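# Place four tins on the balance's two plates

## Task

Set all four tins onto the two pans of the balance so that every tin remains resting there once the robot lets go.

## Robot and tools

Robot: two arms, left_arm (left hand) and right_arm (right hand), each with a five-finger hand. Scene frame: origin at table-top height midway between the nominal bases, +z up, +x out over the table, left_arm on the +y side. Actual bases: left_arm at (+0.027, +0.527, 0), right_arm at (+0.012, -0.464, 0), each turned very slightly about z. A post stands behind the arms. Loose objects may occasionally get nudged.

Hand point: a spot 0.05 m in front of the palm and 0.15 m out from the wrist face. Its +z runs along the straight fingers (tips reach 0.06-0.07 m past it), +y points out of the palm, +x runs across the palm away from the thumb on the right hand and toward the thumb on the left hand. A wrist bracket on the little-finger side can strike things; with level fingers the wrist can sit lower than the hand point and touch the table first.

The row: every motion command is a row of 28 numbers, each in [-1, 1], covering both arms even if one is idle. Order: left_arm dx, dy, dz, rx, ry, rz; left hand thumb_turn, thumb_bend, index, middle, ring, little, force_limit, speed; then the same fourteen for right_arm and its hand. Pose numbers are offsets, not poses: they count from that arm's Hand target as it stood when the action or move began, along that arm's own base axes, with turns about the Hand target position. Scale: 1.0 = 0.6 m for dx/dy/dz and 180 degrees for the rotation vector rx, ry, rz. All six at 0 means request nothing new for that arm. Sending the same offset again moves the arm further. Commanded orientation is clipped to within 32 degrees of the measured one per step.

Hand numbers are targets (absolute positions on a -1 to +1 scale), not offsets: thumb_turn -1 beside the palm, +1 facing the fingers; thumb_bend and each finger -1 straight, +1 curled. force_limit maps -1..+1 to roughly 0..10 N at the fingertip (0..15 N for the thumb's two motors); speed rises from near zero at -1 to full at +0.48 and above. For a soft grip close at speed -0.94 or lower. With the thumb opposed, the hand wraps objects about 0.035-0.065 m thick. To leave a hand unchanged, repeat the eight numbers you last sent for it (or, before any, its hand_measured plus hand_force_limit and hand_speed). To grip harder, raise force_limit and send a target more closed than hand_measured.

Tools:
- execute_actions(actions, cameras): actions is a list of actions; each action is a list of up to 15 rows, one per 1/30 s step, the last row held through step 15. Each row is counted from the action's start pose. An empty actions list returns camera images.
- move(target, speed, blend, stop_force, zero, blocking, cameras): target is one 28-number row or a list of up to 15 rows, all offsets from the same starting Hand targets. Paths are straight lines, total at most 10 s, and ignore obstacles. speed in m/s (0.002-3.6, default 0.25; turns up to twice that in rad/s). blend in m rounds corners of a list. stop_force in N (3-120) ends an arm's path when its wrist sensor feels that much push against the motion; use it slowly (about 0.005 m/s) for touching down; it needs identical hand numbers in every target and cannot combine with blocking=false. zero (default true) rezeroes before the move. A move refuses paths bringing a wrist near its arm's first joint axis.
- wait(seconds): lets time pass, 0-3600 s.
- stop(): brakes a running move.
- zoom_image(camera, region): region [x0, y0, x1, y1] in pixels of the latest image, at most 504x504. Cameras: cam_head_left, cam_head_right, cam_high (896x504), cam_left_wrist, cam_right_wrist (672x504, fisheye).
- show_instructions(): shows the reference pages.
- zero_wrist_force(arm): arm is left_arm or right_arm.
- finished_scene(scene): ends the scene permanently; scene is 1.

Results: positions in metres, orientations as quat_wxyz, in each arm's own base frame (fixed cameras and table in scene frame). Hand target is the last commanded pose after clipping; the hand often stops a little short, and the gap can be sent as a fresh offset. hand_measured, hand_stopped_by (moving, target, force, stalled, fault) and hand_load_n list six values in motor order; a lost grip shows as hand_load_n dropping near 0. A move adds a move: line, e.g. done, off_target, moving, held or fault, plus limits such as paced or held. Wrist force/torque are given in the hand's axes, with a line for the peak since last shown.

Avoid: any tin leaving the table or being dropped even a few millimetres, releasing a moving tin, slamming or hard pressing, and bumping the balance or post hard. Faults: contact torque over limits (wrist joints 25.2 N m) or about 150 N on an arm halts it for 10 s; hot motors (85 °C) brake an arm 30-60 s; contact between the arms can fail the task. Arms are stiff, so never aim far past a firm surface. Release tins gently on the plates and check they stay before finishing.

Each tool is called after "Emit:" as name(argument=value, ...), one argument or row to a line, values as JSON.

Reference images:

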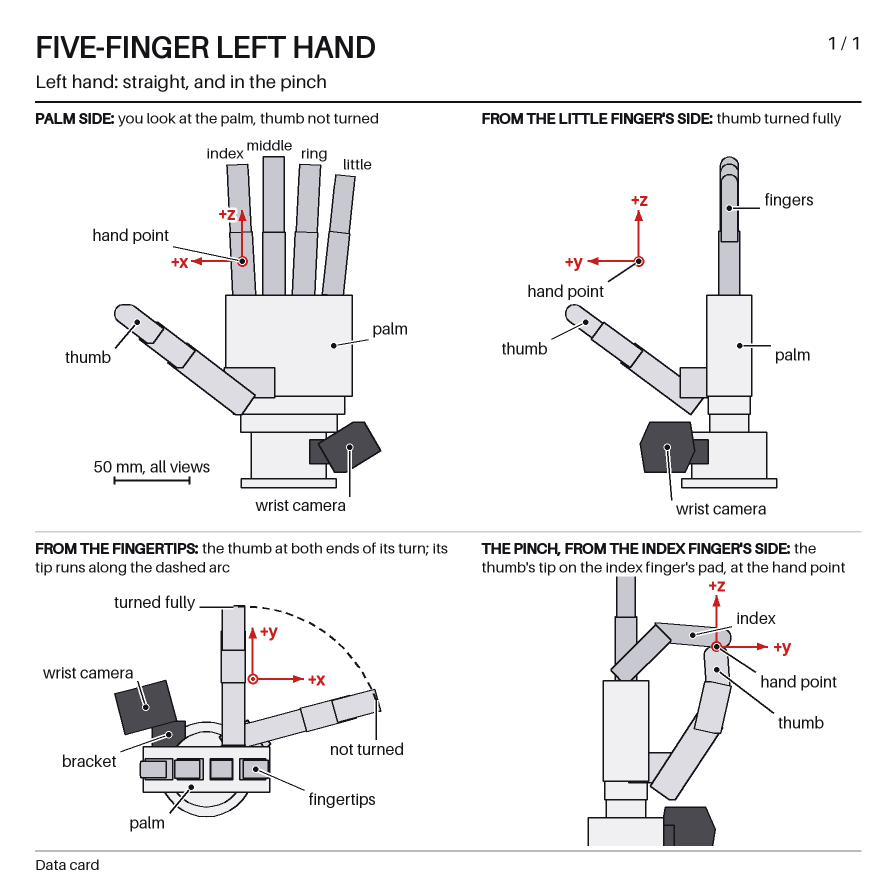

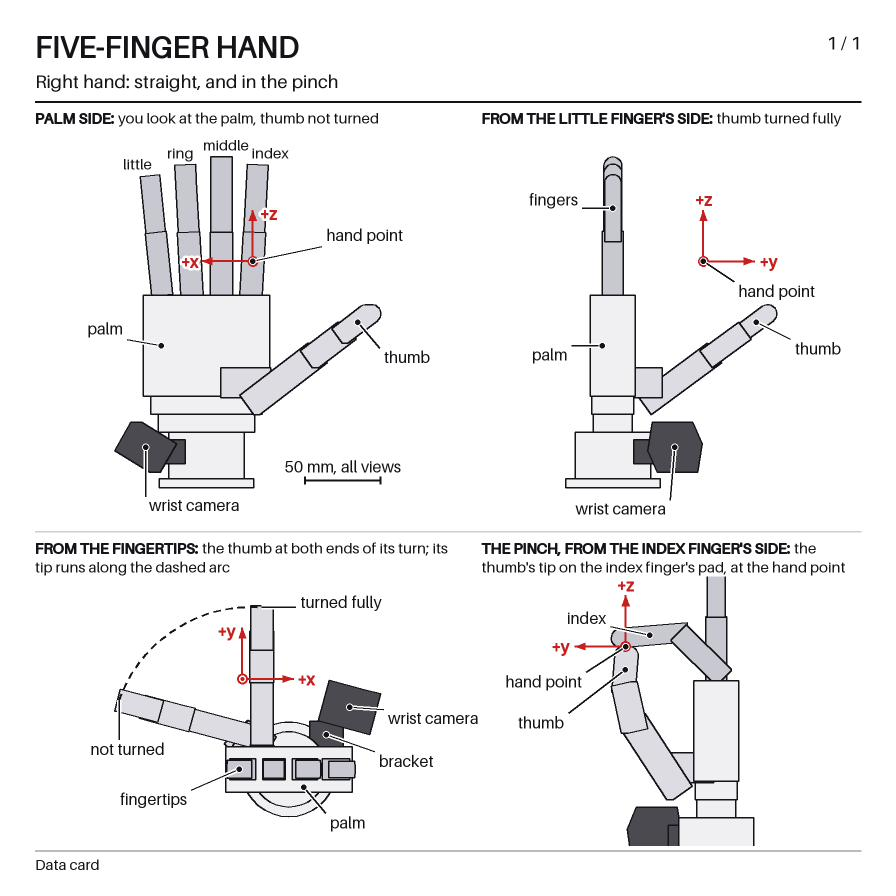

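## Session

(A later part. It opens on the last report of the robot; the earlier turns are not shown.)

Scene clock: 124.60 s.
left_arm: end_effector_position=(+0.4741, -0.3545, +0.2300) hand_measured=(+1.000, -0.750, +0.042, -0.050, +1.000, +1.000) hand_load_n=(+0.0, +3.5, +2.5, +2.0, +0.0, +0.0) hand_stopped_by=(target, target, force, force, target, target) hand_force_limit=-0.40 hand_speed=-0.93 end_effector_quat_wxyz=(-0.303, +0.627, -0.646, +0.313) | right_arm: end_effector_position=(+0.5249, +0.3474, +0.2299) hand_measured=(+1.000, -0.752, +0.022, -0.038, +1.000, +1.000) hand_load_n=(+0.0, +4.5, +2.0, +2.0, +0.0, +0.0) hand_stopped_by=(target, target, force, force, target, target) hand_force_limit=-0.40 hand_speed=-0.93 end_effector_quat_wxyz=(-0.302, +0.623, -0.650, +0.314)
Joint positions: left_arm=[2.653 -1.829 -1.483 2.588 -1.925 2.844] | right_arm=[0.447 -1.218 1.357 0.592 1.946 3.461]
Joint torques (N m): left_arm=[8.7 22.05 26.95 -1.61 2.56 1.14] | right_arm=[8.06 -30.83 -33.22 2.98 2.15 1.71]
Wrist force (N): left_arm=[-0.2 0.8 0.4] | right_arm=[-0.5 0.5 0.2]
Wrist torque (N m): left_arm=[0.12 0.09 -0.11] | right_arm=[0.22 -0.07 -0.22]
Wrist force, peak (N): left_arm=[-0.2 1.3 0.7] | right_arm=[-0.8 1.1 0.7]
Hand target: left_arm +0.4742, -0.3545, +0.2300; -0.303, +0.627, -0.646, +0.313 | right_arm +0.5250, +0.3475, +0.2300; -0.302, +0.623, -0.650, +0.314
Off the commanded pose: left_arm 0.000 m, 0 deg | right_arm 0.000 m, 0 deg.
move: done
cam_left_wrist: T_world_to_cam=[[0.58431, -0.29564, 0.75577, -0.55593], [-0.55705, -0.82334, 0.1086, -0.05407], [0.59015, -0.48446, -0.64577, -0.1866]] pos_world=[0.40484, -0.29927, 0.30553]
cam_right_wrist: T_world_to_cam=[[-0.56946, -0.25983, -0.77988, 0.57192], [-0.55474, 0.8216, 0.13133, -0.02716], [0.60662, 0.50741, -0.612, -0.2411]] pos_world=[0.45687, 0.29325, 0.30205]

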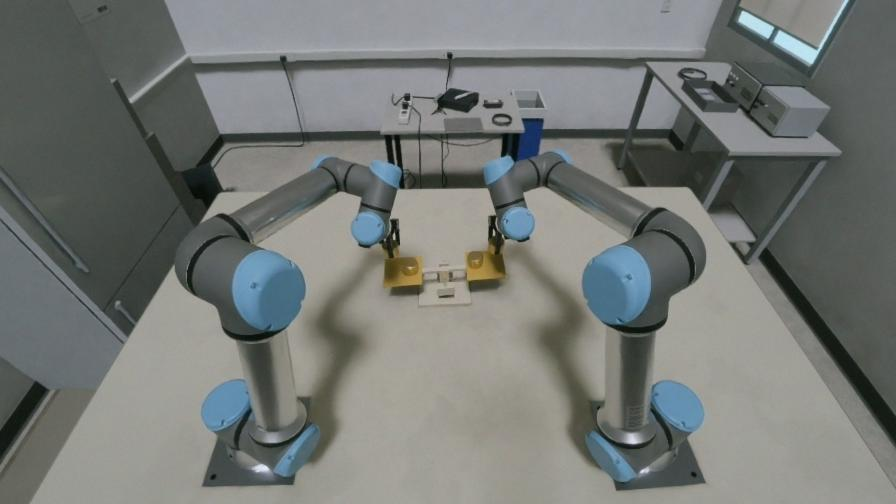

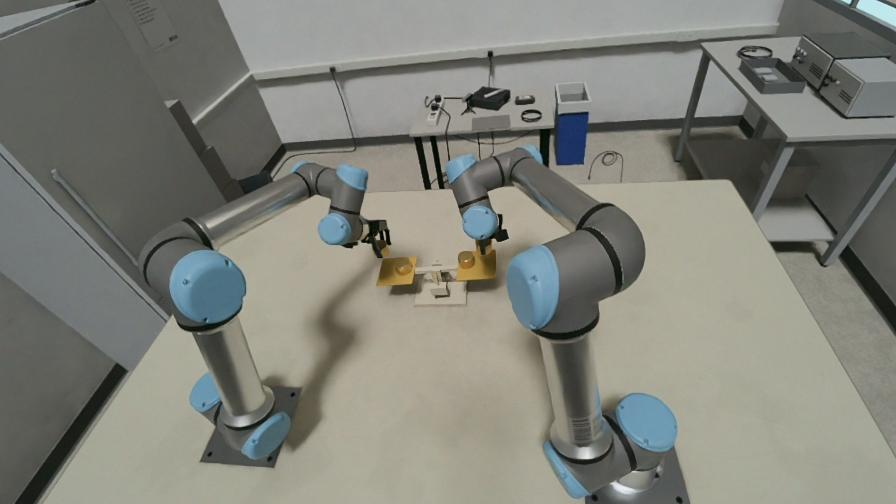

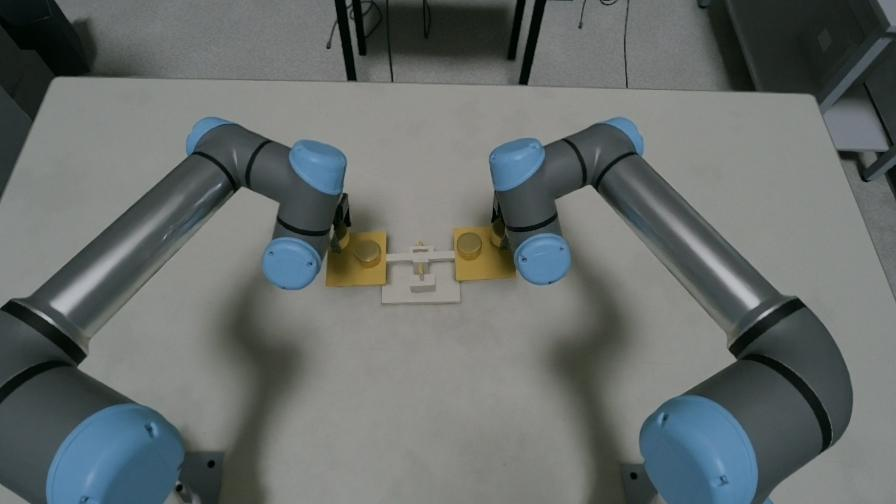

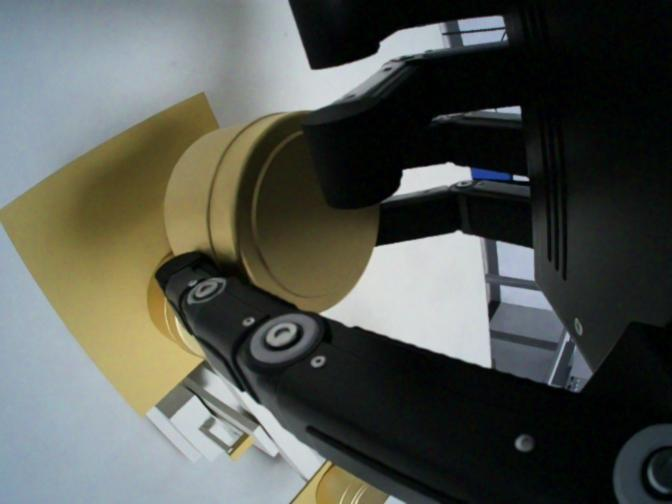

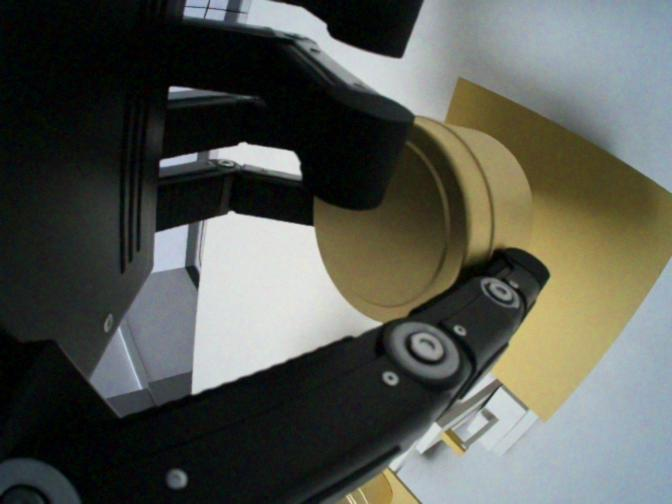

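Emit:
move(
  target=[0,0,-0.0833,0,0,0,1,-0.75,0.3,0.3,1,1,-0.4,-0.93,0,0,-0.0833,0,0,0,1,-0.75,0.3,0.3,1,1,-0.4,-0.93],
  speed=0.06,
  cameras=["all"],
)

Emit:
zoom_image(
  camera="cam_head_left",
  region=[350, 200, 550, 320],
)

Emit:
zoom_image(
  camera="cam_head_right",
  region=[350, 200, 550, 320],
)

Emit:
zoom_image(
  camera="cam_high",
  region=[300, 180, 550, 330],
)

Scene clock: 126.23 s.
left_arm: end_effector_position=(+0.4742, -0.3545, +0.1801) hand_measured=(+1.000, -0.750, +0.042, -0.050, +1.000, +1.000) hand_load_n=(-0.5, +3.5, +2.0, +1.5, +0.5, +0.0) hand_stopped_by=(target, target, force, force, target, target) hand_force_limit=-0.40 hand_speed=-0.93 end_effector_quat_wxyz=(-0.303, +0.627, -0.646, +0.312) | right_arm: end_effector_position=(+0.5250, +0.3475, +0.1801) hand_measured=(+1.000, -0.752, +0.022, -0.038, +1.000, +1.000) hand_load_n=(+0.0, +4.0, +2.0, +2.0, +0.0, +0.0) hand_stopped_by=(target, target, force, force, target, target) hand_force_limit=-0.40 hand_speed=-0.93 end_effector_quat_wxyz=(-0.302, +0.623, -0.650, +0.314)
Joint positions: left_arm=[2.654 -1.856 -1.578 2.71 -1.925 2.844] | right_arm=[0.447 -1.194 1.454 0.472 1.947 3.461]
Joint torques (N m): left_arm=[4.85 20.57 8.9 0.95 -1.98 0.89] | right_arm=[4.77 -31.45 -7.58 -1.58 -0.71 -1.26]
Wrist force (N): left_arm=[-0.2 0.9 0.5] | right_arm=[-0.7 0.1 0.2]
Wrist torque (N m): left_arm=[0.12 0.10 -0.10] | right_arm=[0.16 -0.03 -0.24]
Wrist force, peak (N): left_arm=[-0.3 1.1 0.7] | right_arm=[-0.8 0.9 0.8]
Hand target: left_arm +0.4742, -0.3545, +0.1800; -0.303, +0.627, -0.646, +0.313 | right_arm +0.5250, +0.3475, +0.1800; -0.302, +0.623, -0.650, +0.314
Off the commanded pose: left_arm 0.000 m, 0 deg | right_arm 0.000 m, 0 deg.
move: done
cam_left_wrist: T_world_to_cam=[[0.58442, -0.29566, 0.75567, -0.51838], [-0.55705, -0.82334, 0.10868, -0.04862], [0.59005, -0.48446, -0.64587, -0.21875]] pos_world=[0.40494, -0.29927, 0.25573]
cam_right_wrist: T_world_to_cam=[[-0.56944, -0.25981, -0.7799, 0.5331], [-0.55465, 0.82167, 0.13125, -0.02074], [0.60671, 0.50731, -0.61199, -0.27164]] pos_world=[0.45687, 0.29335, 0.25225]

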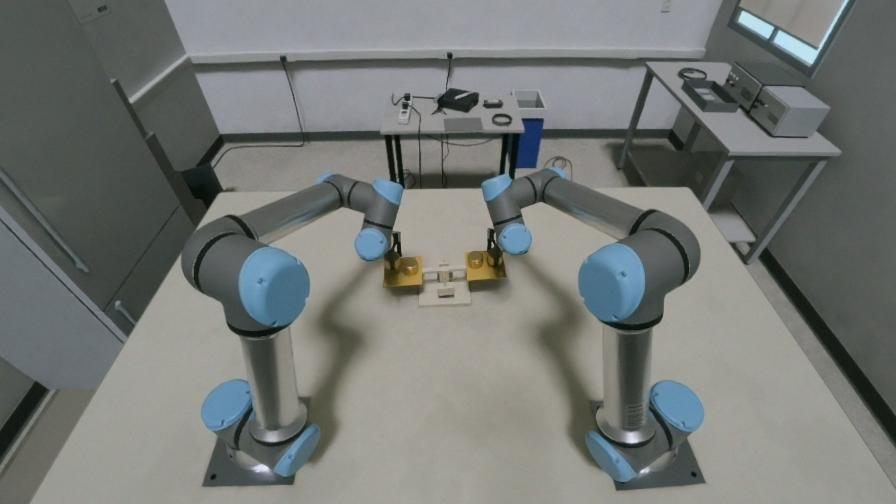

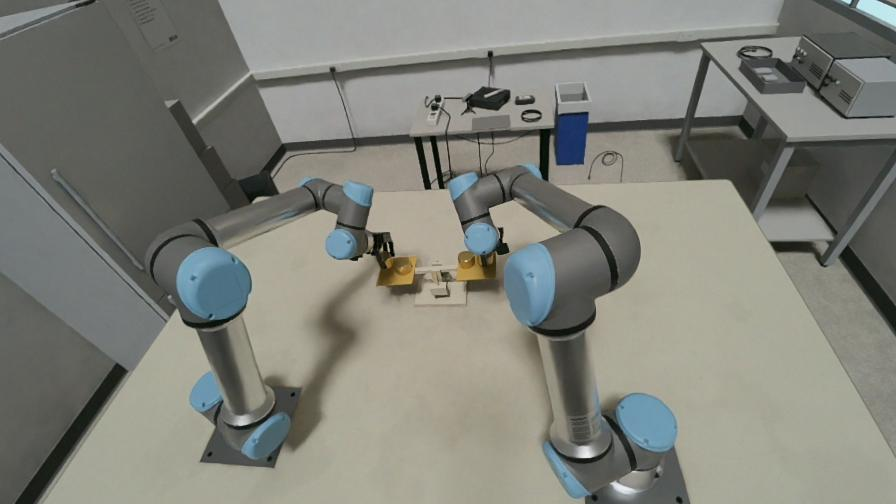

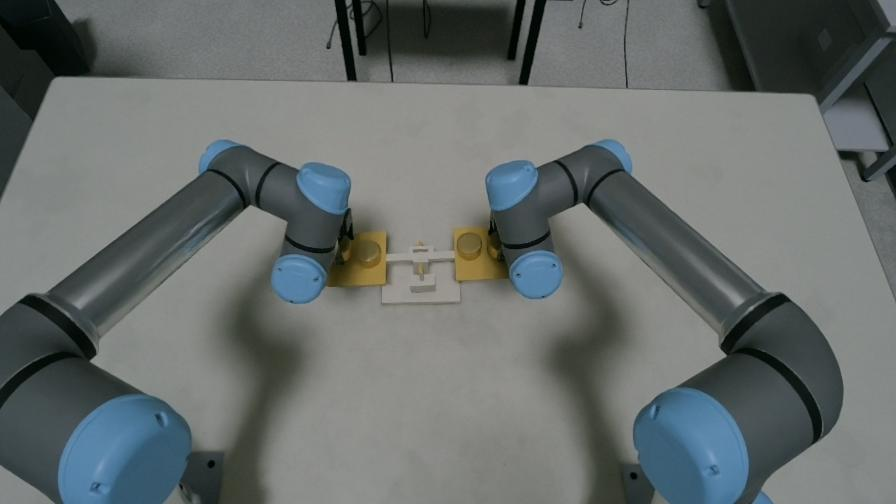

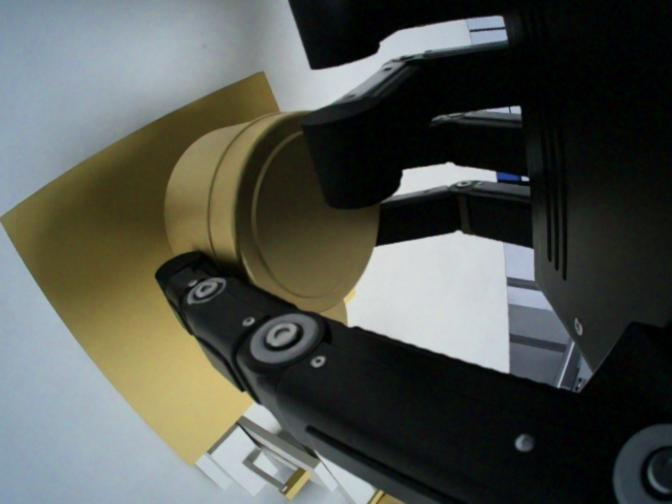

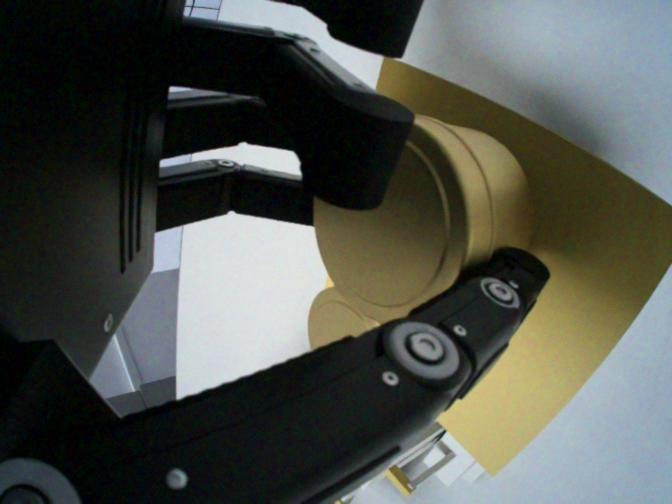

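Scaled by 2.520 from the camera's image (finer frame: 1280x720).

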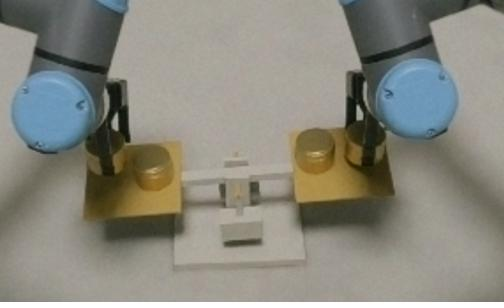

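Scaled by 2.520 from the camera's image (finer frame: 1280x720).

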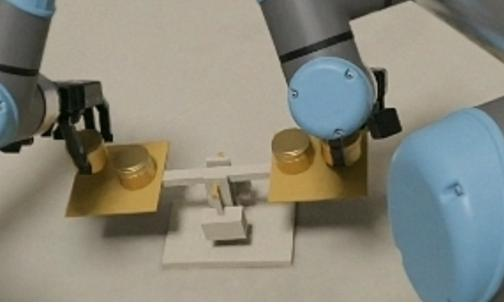

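Scaled by 2.016 from the camera's image (finer frame: 1280x720).

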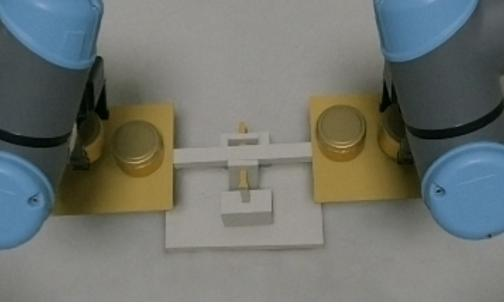

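Emit:
move(
  target=[0,0,-0.0167,0,0,0,1,-0.75,0.3,0.3,1,1,-0.4,-0.93,0,0.01,-0.0167,0,0,0,1,-0.75,0.3,0.3,1,1,-0.4,-0.93],
  speed=0.04,
)

Emit:
move(
  target=[0,0,-0.0333,0,0,0,1,-0.75,0.3,0.3,1,1,-0.4,-0.93,0,0,-0.0333,0,0,0,1,-0.75,0.3,0.3,1,1,-0.4,-0.93],
  speed=0.01,
  stop_force=3,
  cameras=["all"],
)

Emit:
zoom_image(
  camera="cam_head_left",
  region=[350, 200, 550, 320],
)

Emit:
zoom_image(
  camera="cam_head_right",
  region=[350, 200, 550, 320],
)

Emit:
zoom_image(
  camera="cam_high",
  region=[300, 180, 550, 330],
)

Scene clock: 127.63 s.
left_arm: end_effector_position=(+0.4742, -0.3545, +0.1701) hand_measured=(+1.000, -0.750, +0.042, -0.050, +1.000, +1.000) hand_load_n=(+0.0, +3.5, +2.5, +2.0, +0.0, +0.5) hand_stopped_by=(target, target, force, force, target, target) hand_force_limit=-0.40 hand_speed=-0.93 end_effector_quat_wxyz=(-0.303, +0.627, -0.646, +0.312) | right_arm: end_effector_position=(+0.5250, +0.3534, +0.1701) hand_measured=(+1.000, -0.752, +0.022, -0.038, +1.000, +1.000) hand_load_n=(+0.0, +4.5, +2.0, +2.5, +0.0, +0.0) hand_stopped_by=(target, target, force, force, target, target) hand_force_limit=-0.40 hand_speed=-0.93 end_effector_quat_wxyz=(-0.302, +0.623, -0.650, +0.314)
Joint positions: left_arm=[2.654 -1.863 -1.596 2.735 -1.925 2.844] | right_arm=[0.459 -1.177 1.457 0.454 1.955 3.469]
Joint torques (N m): left_arm=[6.18 21.42 8.22 0.88 0.11 0.1] | right_arm=[8.38 -32.28 -6.76 -1.36 2.16 1.89]
Wrist force (N): left_arm=[-0.3 0.8 0.5] | right_arm=[-0.7 0.5 0.5]
Wrist torque (N m): left_arm=[0.12 0.11 -0.11] | right_arm=[0.18 -0.03 -0.24]
Wrist force, peak (N): left_arm=[-0.4 1.0 0.4] | right_arm=[-0.9 0.5 0.6]
Hand target: left_arm +0.4742, -0.3545, +0.1700; -0.303, +0.627, -0.646, +0.313 | right_arm +0.5250, +0.3535, +0.1700; -0.302, +0.623, -0.650, +0.314
Off the commanded pose: left_arm 0.000 m, 0 deg | right_arm 0.000 m, 0 deg.
move: done

Scene clock: 130.43 s.
left_arm: end_effector_position=(+0.4742, -0.3545, +0.1546) hand_measured=(+1.000, -0.750, +0.042, -0.050, +1.000, +1.000) hand_load_n=(-0.5, +3.5, +2.0, +2.0, +0.0, +0.0) hand_stopped_by=(target, target, force, force, target, target) hand_force_limit=-0.40 hand_speed=-0.93 end_effector_quat_wxyz=(-0.303, +0.627, -0.646, +0.313) | right_arm: end_effector_position=(+0.5250, +0.3535, +0.1548) hand_measured=(+1.000, -0.752, +0.022, -0.038, +1.000, +1.000) hand_load_n=(+0.0, +4.5, +2.0, +2.0, +0.0, +0.0) hand_stopped_by=(target, target, force, force, target, target) hand_force_limit=-0.40 hand_speed=-0.93 end_effector_quat_wxyz=(-0.302, +0.623, -0.650, +0.314)
Joint positions: left_arm=[2.654 -1.875 -1.621 2.773 -1.925 2.844] | right_arm=[0.459 -1.167 1.483 0.419 1.955 3.469]
Joint torques (N m): left_arm=[8.21 36.3 26.65 -1.63 1.98 -0.55] | right_arm=[7.77 -46.2 -33.43 2.88 1.11 1.29]
Wrist force (N): left_arm=[-0.3 1.0 0.4] | right_arm=[-0.3 0.6 0.3]
Wrist torque (N m): left_arm=[0.14 0.11 -0.12] | right_arm=[0.23 -0.09 -0.21]
Wrist force, peak (N): left_arm=[1.0 -3.7 -1.5] | right_arm=[-1.1 -4.9 -1.5]
Hand target: left_arm +0.4742, -0.3545, +0.1546; -0.303, +0.627, -0.646, +0.313 (not the last commanded pose) | right_arm +0.5250, +0.3535, +0.1548; -0.302, +0.623, -0.650, +0.314 (not the last commanded pose)
Off the commanded pose: left_arm 0.005 m, 0 deg | right_arm 0.005 m, 0 deg.
move: contact (left_arm, right_arm)
cam_left_wrist: T_world_to_cam=[[0.58434, -0.29567, 0.75573, -0.49902], [-0.55709, -0.82332, 0.10864, -0.04581], [0.59008, -0.48449, -0.64581, -0.23532]] pos_world=[0.40494, -0.29927, 0.23013]
cam_right_wrist: T_world_to_cam=[[-0.56952, -0.25977, -0.77985, 0.51495], [-0.55464, 0.82166, 0.13135, -0.02237], [0.60665, 0.50734, -0.61203, -0.29013]] pos_world=[0.45687, 0.29935, 0.22695]

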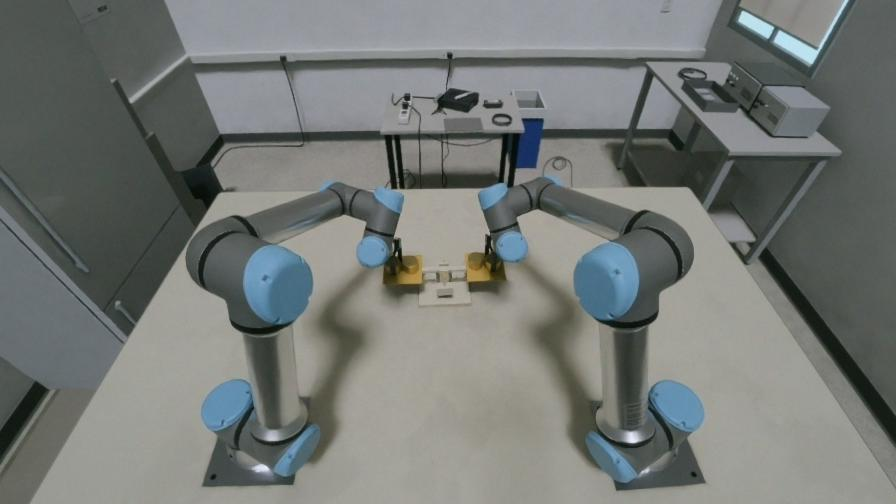

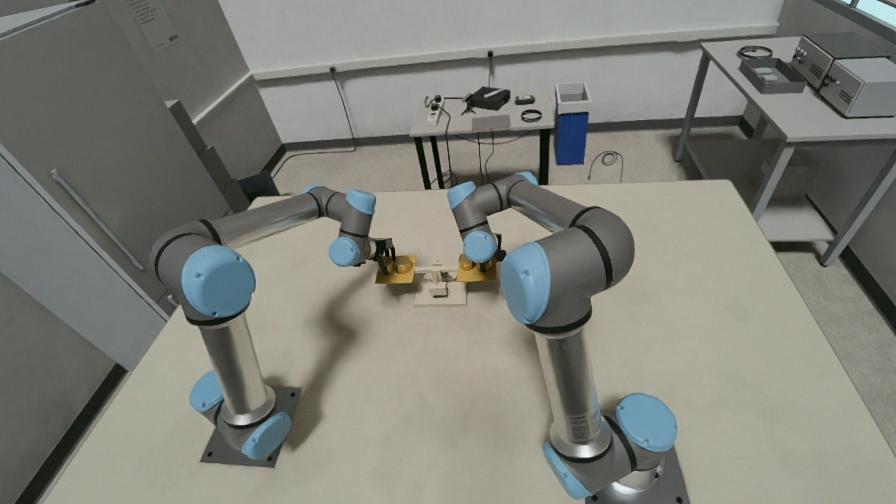

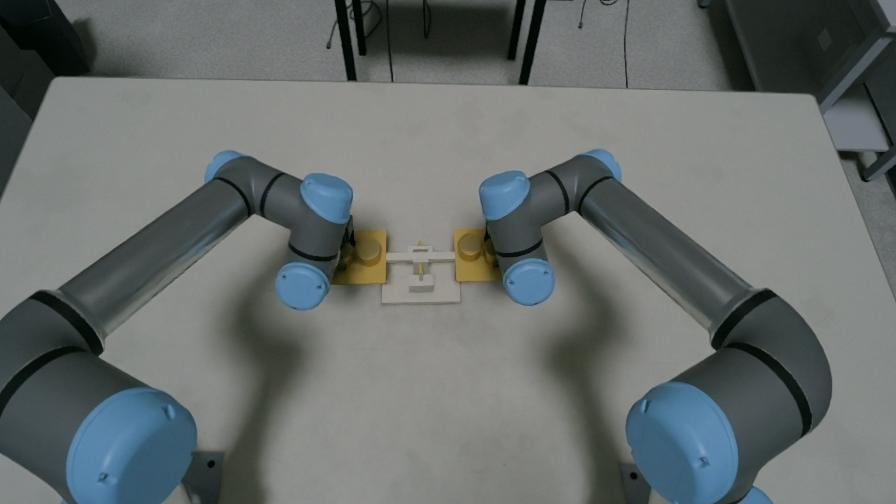

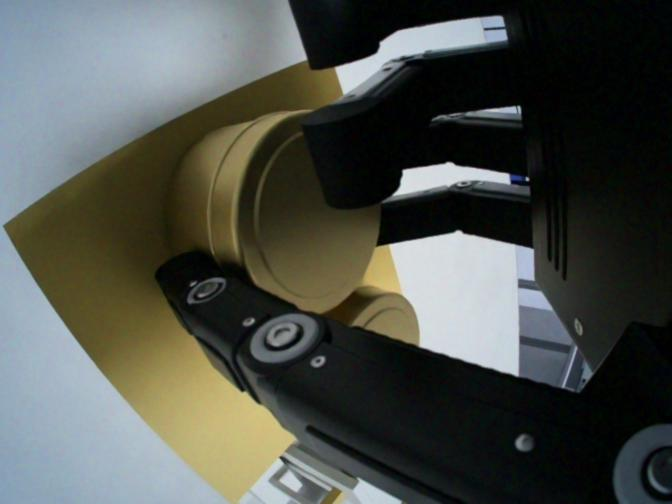

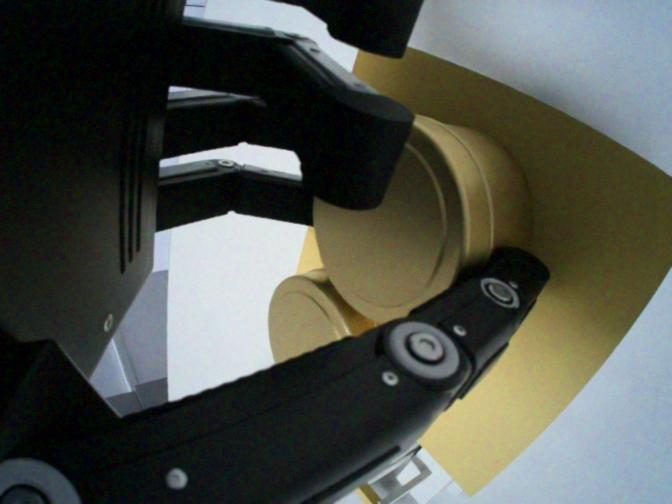

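Scaled by 2.520 from the camera's image (finer frame: 1280x720).

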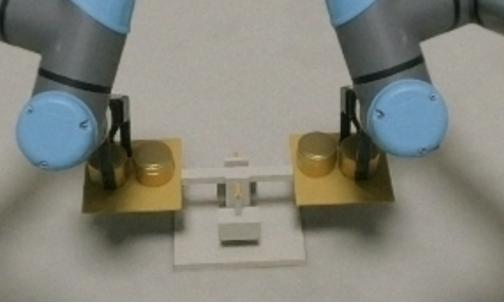

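Scaled by 2.520 from the camera's image (finer frame: 1280x720).

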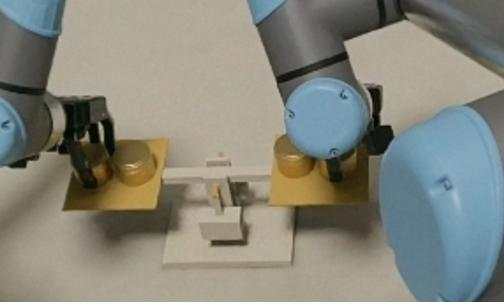

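Scaled by 2.016 from the camera's image (finer frame: 1280x720).

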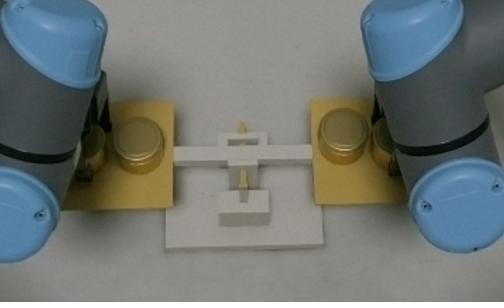

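Emit:
move(
  target=[0,0,-0.0005,0,0,0,1,-0.75,0.3,0.3,1,1,-0.4,-0.93,0,0,-0.0008,0,0,0,1,-0.75,0.3,0.3,1,1,-0.4,-0.93],
  speed=0.01,
)

Scene clock: 131.23 s.
left_arm: end_effector_position=(+0.4742, -0.3545, +0.1544) hand_measured=(+1.000, -0.750, +0.042, -0.050, +1.000, +1.000) hand_load_n=(-0.5, +3.5, +2.0, +2.0, +0.0, +0.0) hand_stopped_by=(target, target, force, force, target, target) hand_force_limit=-0.40 hand_speed=-0.93 end_effector_quat_wxyz=(-0.303, +0.627, -0.646, +0.313) | right_arm: end_effector_position=(+0.5250, +0.3535, +0.1544) hand_measured=(+1.000, -0.752, +0.022, -0.038, +1.000, +1.000) hand_load_n=(+0.0, +4.0, +2.5, +2.0, +0.0, +0.0) hand_stopped_by=(target, target, force, force, target, target) hand_force_limit=-0.40 hand_speed=-0.93 end_effector_quat_wxyz=(-0.302, +0.623, -0.650, +0.314)
Joint positions: left_arm=[2.654 -1.875 -1.622 2.773 -1.925 2.844] | right_arm=[0.459 -1.166 1.483 0.417 1.955 3.469]
Joint torques (N m): left_arm=[8.52 20.28 7.28 0.78 1.66 -0.52] | right_arm=[6.25 -30.77 -4.81 -1.26 0.3 1.1]
Wrist force (N): left_arm=[0.0 -2.0 -0.9] | right_arm=[-0.9 -2.2 -1.1]
Wrist torque (N m): left_arm=[-0.07 0.05 -0.05] | right_arm=[0.02 0.00 -0.28]
Wrist force, peak (N): left_arm=[0.0 -2.0 -0.9] | right_arm=[-0.9 -2.2 -1.1]
Hand target: left_arm +0.4742, -0.3545, +0.1543; -0.303, +0.627, -0.646, +0.313 | right_arm +0.5250, +0.3535, +0.1543; -0.302, +0.623, -0.650, +0.314
Off the commanded pose: left_arm 0.000 m, 0 deg | right_arm 0.000 m, 0 deg.
move: done

Emit:
move(
  target=[0,0,0,0,0,0,1,-0.75,-0.4,-0.4,1,1,-0.4,-0.85,0,0,0,0,0,0,1,-0.75,-0.4,-0.4,1,1,-0.4,-0.85],
  cameras=["all"],
)

Emit:
zoom_image(
  camera="cam_head_left",
  region=[350, 200, 550, 320],
)

Scene clock: 132.83 s.
left_arm: end_effector_position=(+0.4742, -0.3545, +0.1543) hand_measured=(+1.000, -0.750, -0.400, -0.400, +1.000, +1.000) hand_load_n=(+0.5, +0.0, +0.0, +0.0, +0.0, +0.0) hand_stopped_by=(target, target, target, target, target, target) hand_force_limit=-0.40 hand_speed=-0.85 end_effector_quat_wxyz=(-0.303, +0.627, -0.646, +0.312) | right_arm: end_effector_position=(+0.5250, +0.3535, +0.1543) hand_measured=(+1.000, -0.750, -0.400, -0.400, +1.000, +1.000) hand_load_n=(+0.0, +0.0, +0.0, +0.0, +0.0, +0.5) hand_stopped_by=(target, target, target, target, target, target) hand_force_limit=-0.40 hand_speed=-0.85 end_effector_quat_wxyz=(-0.302, +0.623, -0.650, +0.314)
Joint positions: left_arm=[2.654 -1.875 -1.622 2.773 -1.925 2.844] | right_arm=[0.459 -1.166 1.483 0.417 1.955 3.469]
Joint torques (N m): left_arm=[8.66 27.82 16.23 0.51 0.81 -0.48] | right_arm=[6.61 -41.6 -14.78 -1.16 -0.65 0.55]
Wrist force (N): left_arm=[-0.3 0.5 0.0] | right_arm=[-0.6 0.1 0.0]
Wrist torque (N m): left_arm=[0.12 0.10 -0.11] | right_arm=[0.19 -0.04 -0.24]
Wrist force, peak (N): left_arm=[0.1 -3.4 -1.5] | right_arm=[-1.4 -3.8 -1.7]
Hand target: left_arm +0.4742, -0.3545, +0.1543; -0.303, +0.627, -0.646, +0.313 | right_arm +0.5250, +0.3535, +0.1543; -0.302, +0.623, -0.650, +0.314
Off the commanded pose: left_arm 0.000 m, 0 deg | right_arm 0.000 m, 0 deg.
move: done
cam_left_wrist: T_world_to_cam=[[0.58439, -0.2957, 0.75568, -0.49881], [-0.55708, -0.82332, 0.10863, -0.04578], [0.59005, -0.48446, -0.64587, -0.23548]] pos_world=[0.40494, -0.29927, 0.22983]
cam_right_wrist: T_world_to_cam=[[-0.56956, -0.25982, -0.7798, 0.51458], [-0.55463, 0.82167, 0.13134, -0.02231], [0.60661, 0.50731, -0.61209, -0.2904]] pos_world=[0.45687, 0.29935, 0.22645]

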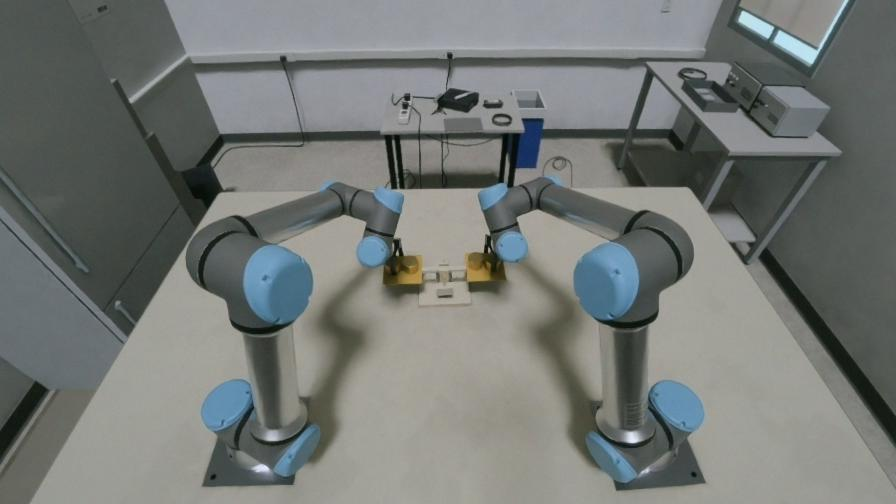

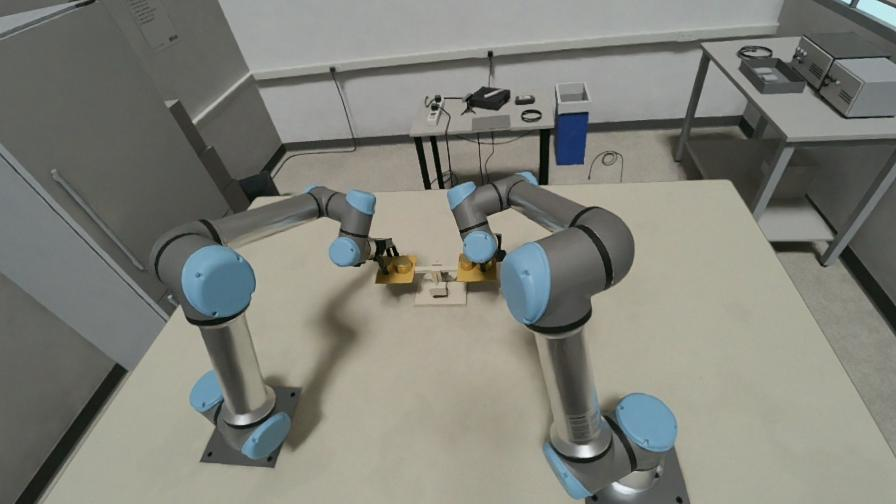

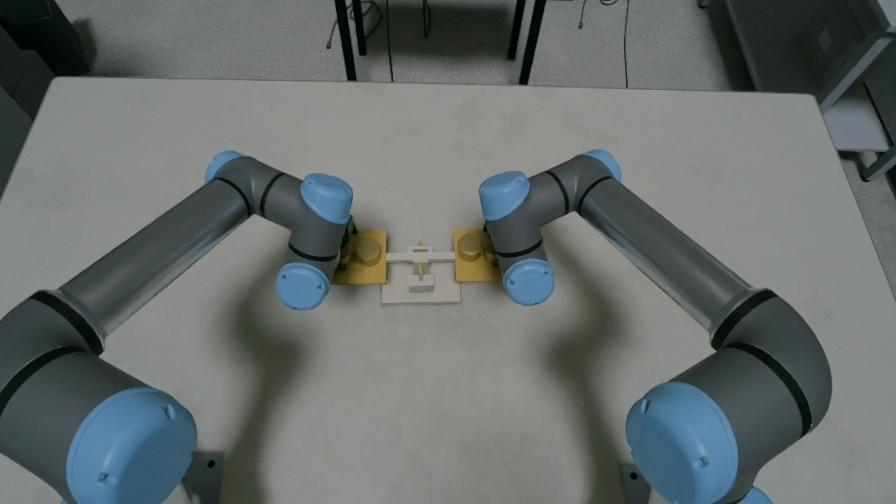

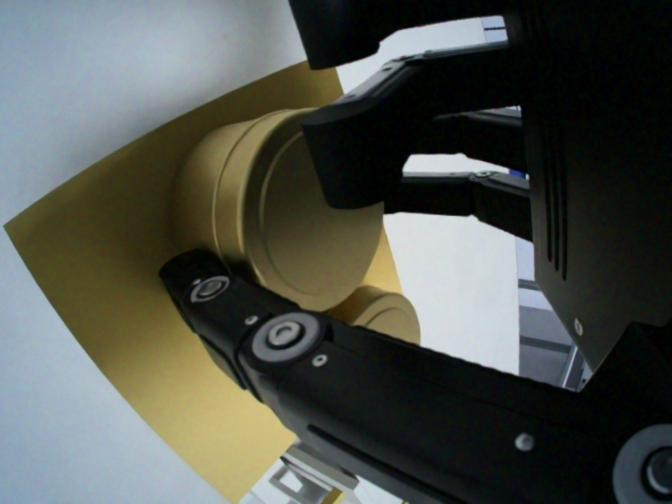

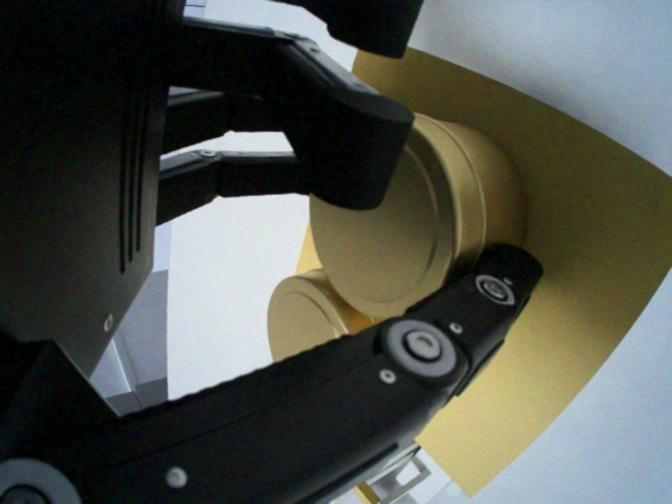

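Scaled by 2.520 from the camera's image (finer frame: 1280x720).

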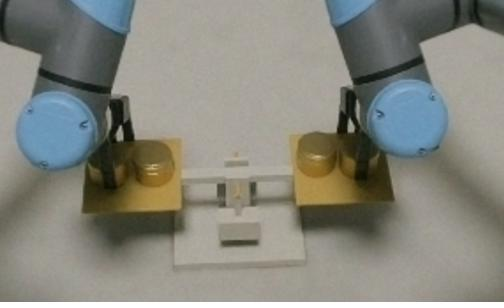

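Emit:
move(
  target=[0,0,0,0,0,0,1,-1,-0.6,-0.6,1,1,-0.4,-0.88,0,0,0,0,0,0,1,-1,-0.6,-0.6,1,1,-0.4,-0.88],
)

Emit:
wait(
  seconds=0.7,
  cameras=["all"],
)

Emit:
zoom_image(
  camera="cam_head_left",
  region=[350, 200, 550, 320],
)

Scene clock: 134.83 s.
left_arm: end_effector_position=(+0.4742, -0.3545, +0.1543) hand_measured=(+1.000, -1.000, -0.600, -0.600, +1.000, +1.000) hand_load_n=(+0.0, +0.0, +0.0, +0.0, +0.0, +0.0) hand_stopped_by=(target, target, target, target, target, target) hand_force_limit=-0.40 hand_speed=-0.88 end_effector_quat_wxyz=(-0.303, +0.627, -0.646, +0.313) | right_arm: end_effector_position=(+0.5250, +0.3535, +0.1543) hand_measured=(+1.000, -1.000, -0.600, -0.600, +1.000, +1.000) hand_load_n=(+0.0, +0.0, +0.0, +0.0, +0.0, +0.0) hand_stopped_by=(target, target, target, target, target, target) hand_force_limit=-0.40 hand_speed=-0.88 end_effector_quat_wxyz=(-0.302, +0.623, -0.650, +0.314)
Joint positions: left_arm=[2.654 -1.875 -1.622 2.773 -1.925 2.844] | right_arm=[0.459 -1.166 1.483 0.417 1.955 3.469]
Joint torques (N m): left_arm=[9.43 33.96 26.51 0.26 -0.21 -0.48] | right_arm=[5.14 -45.64 -29.76 -1.16 -0.83 -0.12]
Wrist force (N): left_arm=[-0.2 0.3 0.3] | right_arm=[-0.4 0.0 0.1]
Wrist torque (N m): left_arm=[0.08 0.10 -0.10] | right_arm=[0.17 -0.06 -0.23]
Wrist force, peak (N): left_arm=[-0.3 0.9 0.3] | right_arm=[-0.7 -0.3 0.5]
Hand target: left_arm +0.4742, -0.3545, +0.1543; -0.303, +0.627, -0.646, +0.313 | right_arm +0.5250, +0.3535, +0.1543; -0.302, +0.623, -0.650, +0.314
Off the commanded pose: left_arm 0.000 m, 0 deg | right_arm 0.000 m, 0 deg.
move: done

Scene clock: 135.53 s.
left_arm: end_effector_position=(+0.4742, -0.3545, +0.1543) hand_measured=(+1.000, -1.000, -0.600, -0.600, +1.000, +1.000) hand_load_n=(+0.0, +0.0, +0.0, +0.0, +0.0, +0.0) hand_stopped_by=(target, target, target, target, target, target) hand_force_limit=-0.40 hand_speed=-0.88 end_effector_quat_wxyz=(-0.303, +0.627, -0.646, +0.313) | right_arm: end_effector_position=(+0.5250, +0.3535, +0.1543) hand_measured=(+1.000, -1.000, -0.600, -0.600, +1.000, +1.000) hand_load_n=(+0.0, +0.0, +0.0, +0.0, +0.0, +0.0) hand_stopped_by=(target, target, target, target, target, target) hand_force_limit=-0.40 hand_speed=-0.88 end_effector_quat_wxyz=(-0.302, +0.623, -0.650, +0.314)
Joint positions: left_arm=[2.654 -1.875 -1.622 2.773 -1.925 2.844] | right_arm=[0.459 -1.166 1.483 0.417 1.955 3.469]
Joint torques (N m): left_arm=[8.88 34.51 26.14 0.28 -0.56 -0.35] | right_arm=[3.79 -45.47 -32.39 -1.17 -0.78 -0.38]
Wrist force (N): left_arm=[-0.3 0.2 0.4] | right_arm=[-0.4 -0.2 0.0]
Wrist torque (N m): left_arm=[0.05 0.11 -0.09] | right_arm=[0.15 -0.07 -0.23]
Wrist force, peak (N): left_arm=[-0.6 0.4 0.5] | right_arm=[-0.9 0.0 0.2]
Hand target: left_arm +0.4742, -0.3545, +0.1543; -0.303, +0.627, -0.646, +0.313 | right_arm +0.5250, +0.3535, +0.1543; -0.302, +0.623, -0.650, +0.314
Off the commanded pose: left_arm 0.000 m, 0 deg | right_arm 0.000 m, 0 deg.
wait: 0.70 s; at rest by 0.17 s
cam_left_wrist: T_world_to_cam=[[0.58434, -0.29567, 0.75573, -0.49879], [-0.55709, -0.82332, 0.10864, -0.04578], [0.59008, -0.48449, -0.64581, -0.23552]] pos_world=[0.40494, -0.29927, 0.22983]
cam_right_wrist: T_world_to_cam=[[-0.56952, -0.25977, -0.77985, 0.51456], [-0.55464, 0.82166, 0.13135, -0.02231], [0.60665, 0.50734, -0.61203, -0.29044]] pos_world=[0.45687, 0.29935, 0.22645]

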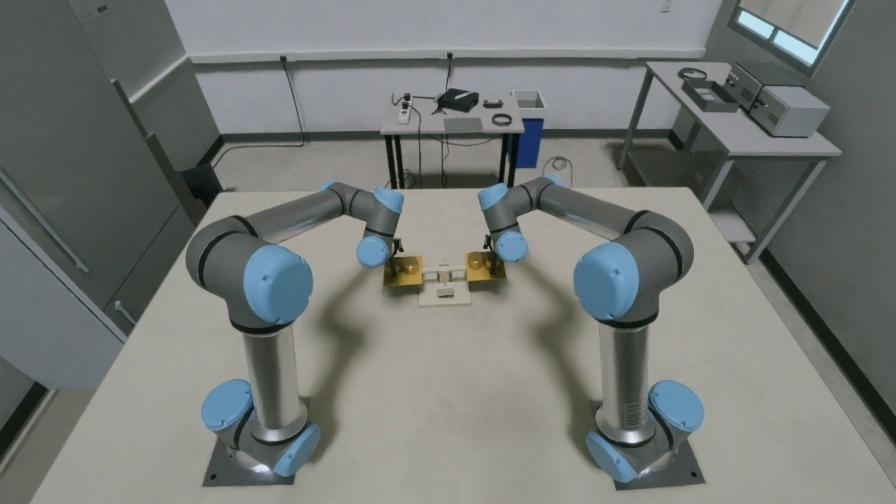

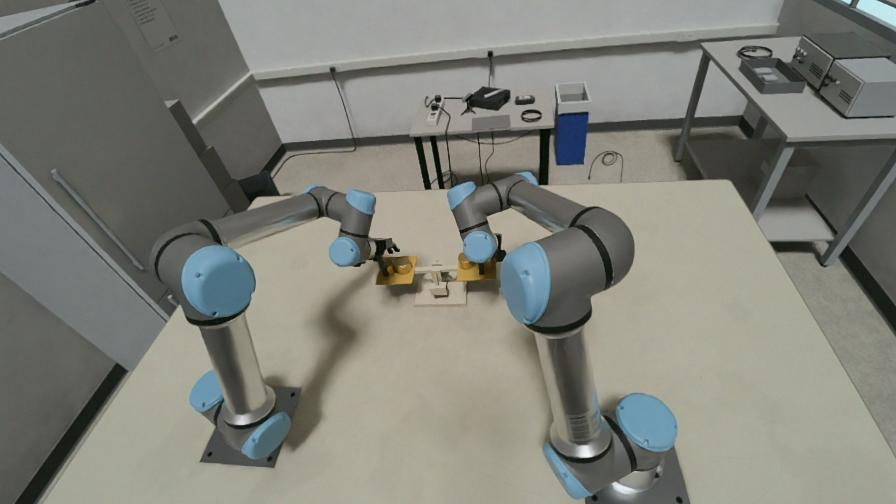

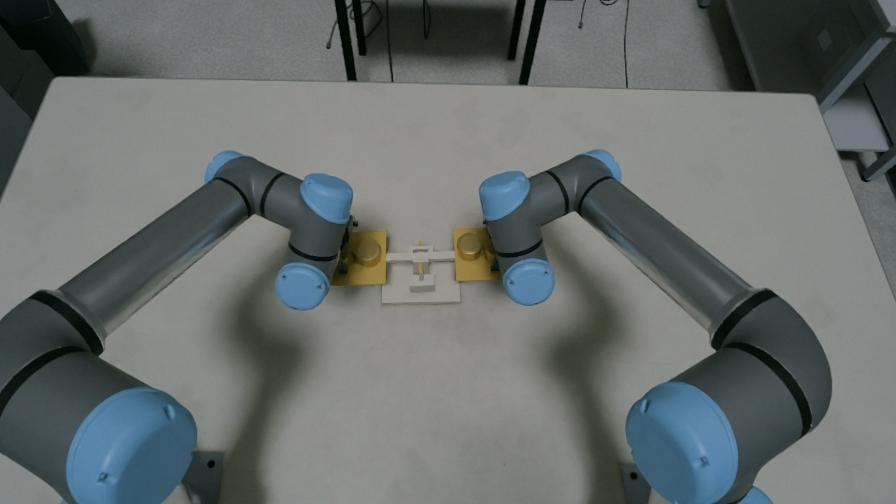

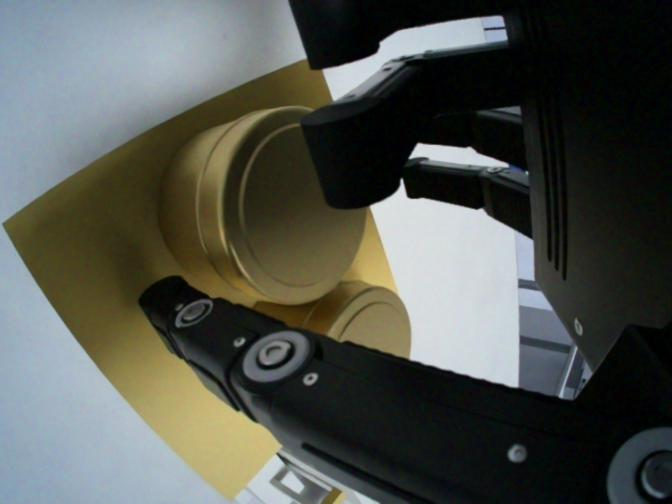

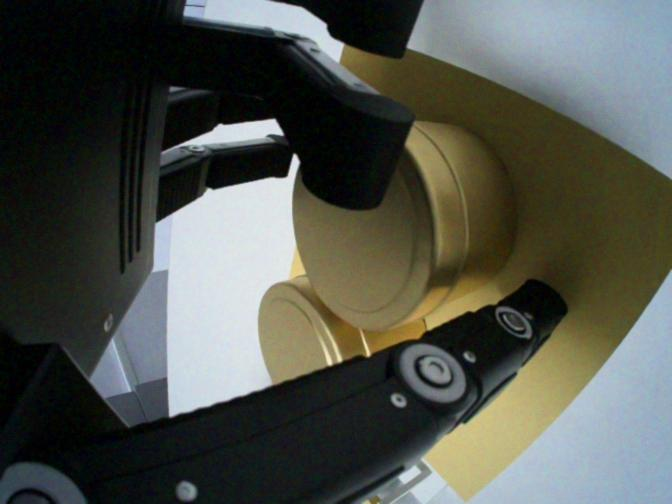

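Scaled by 2.520 from the camera's image (finer frame: 1280x720).

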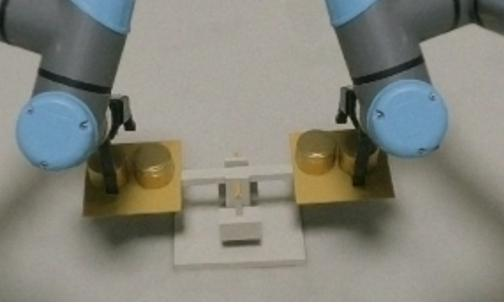

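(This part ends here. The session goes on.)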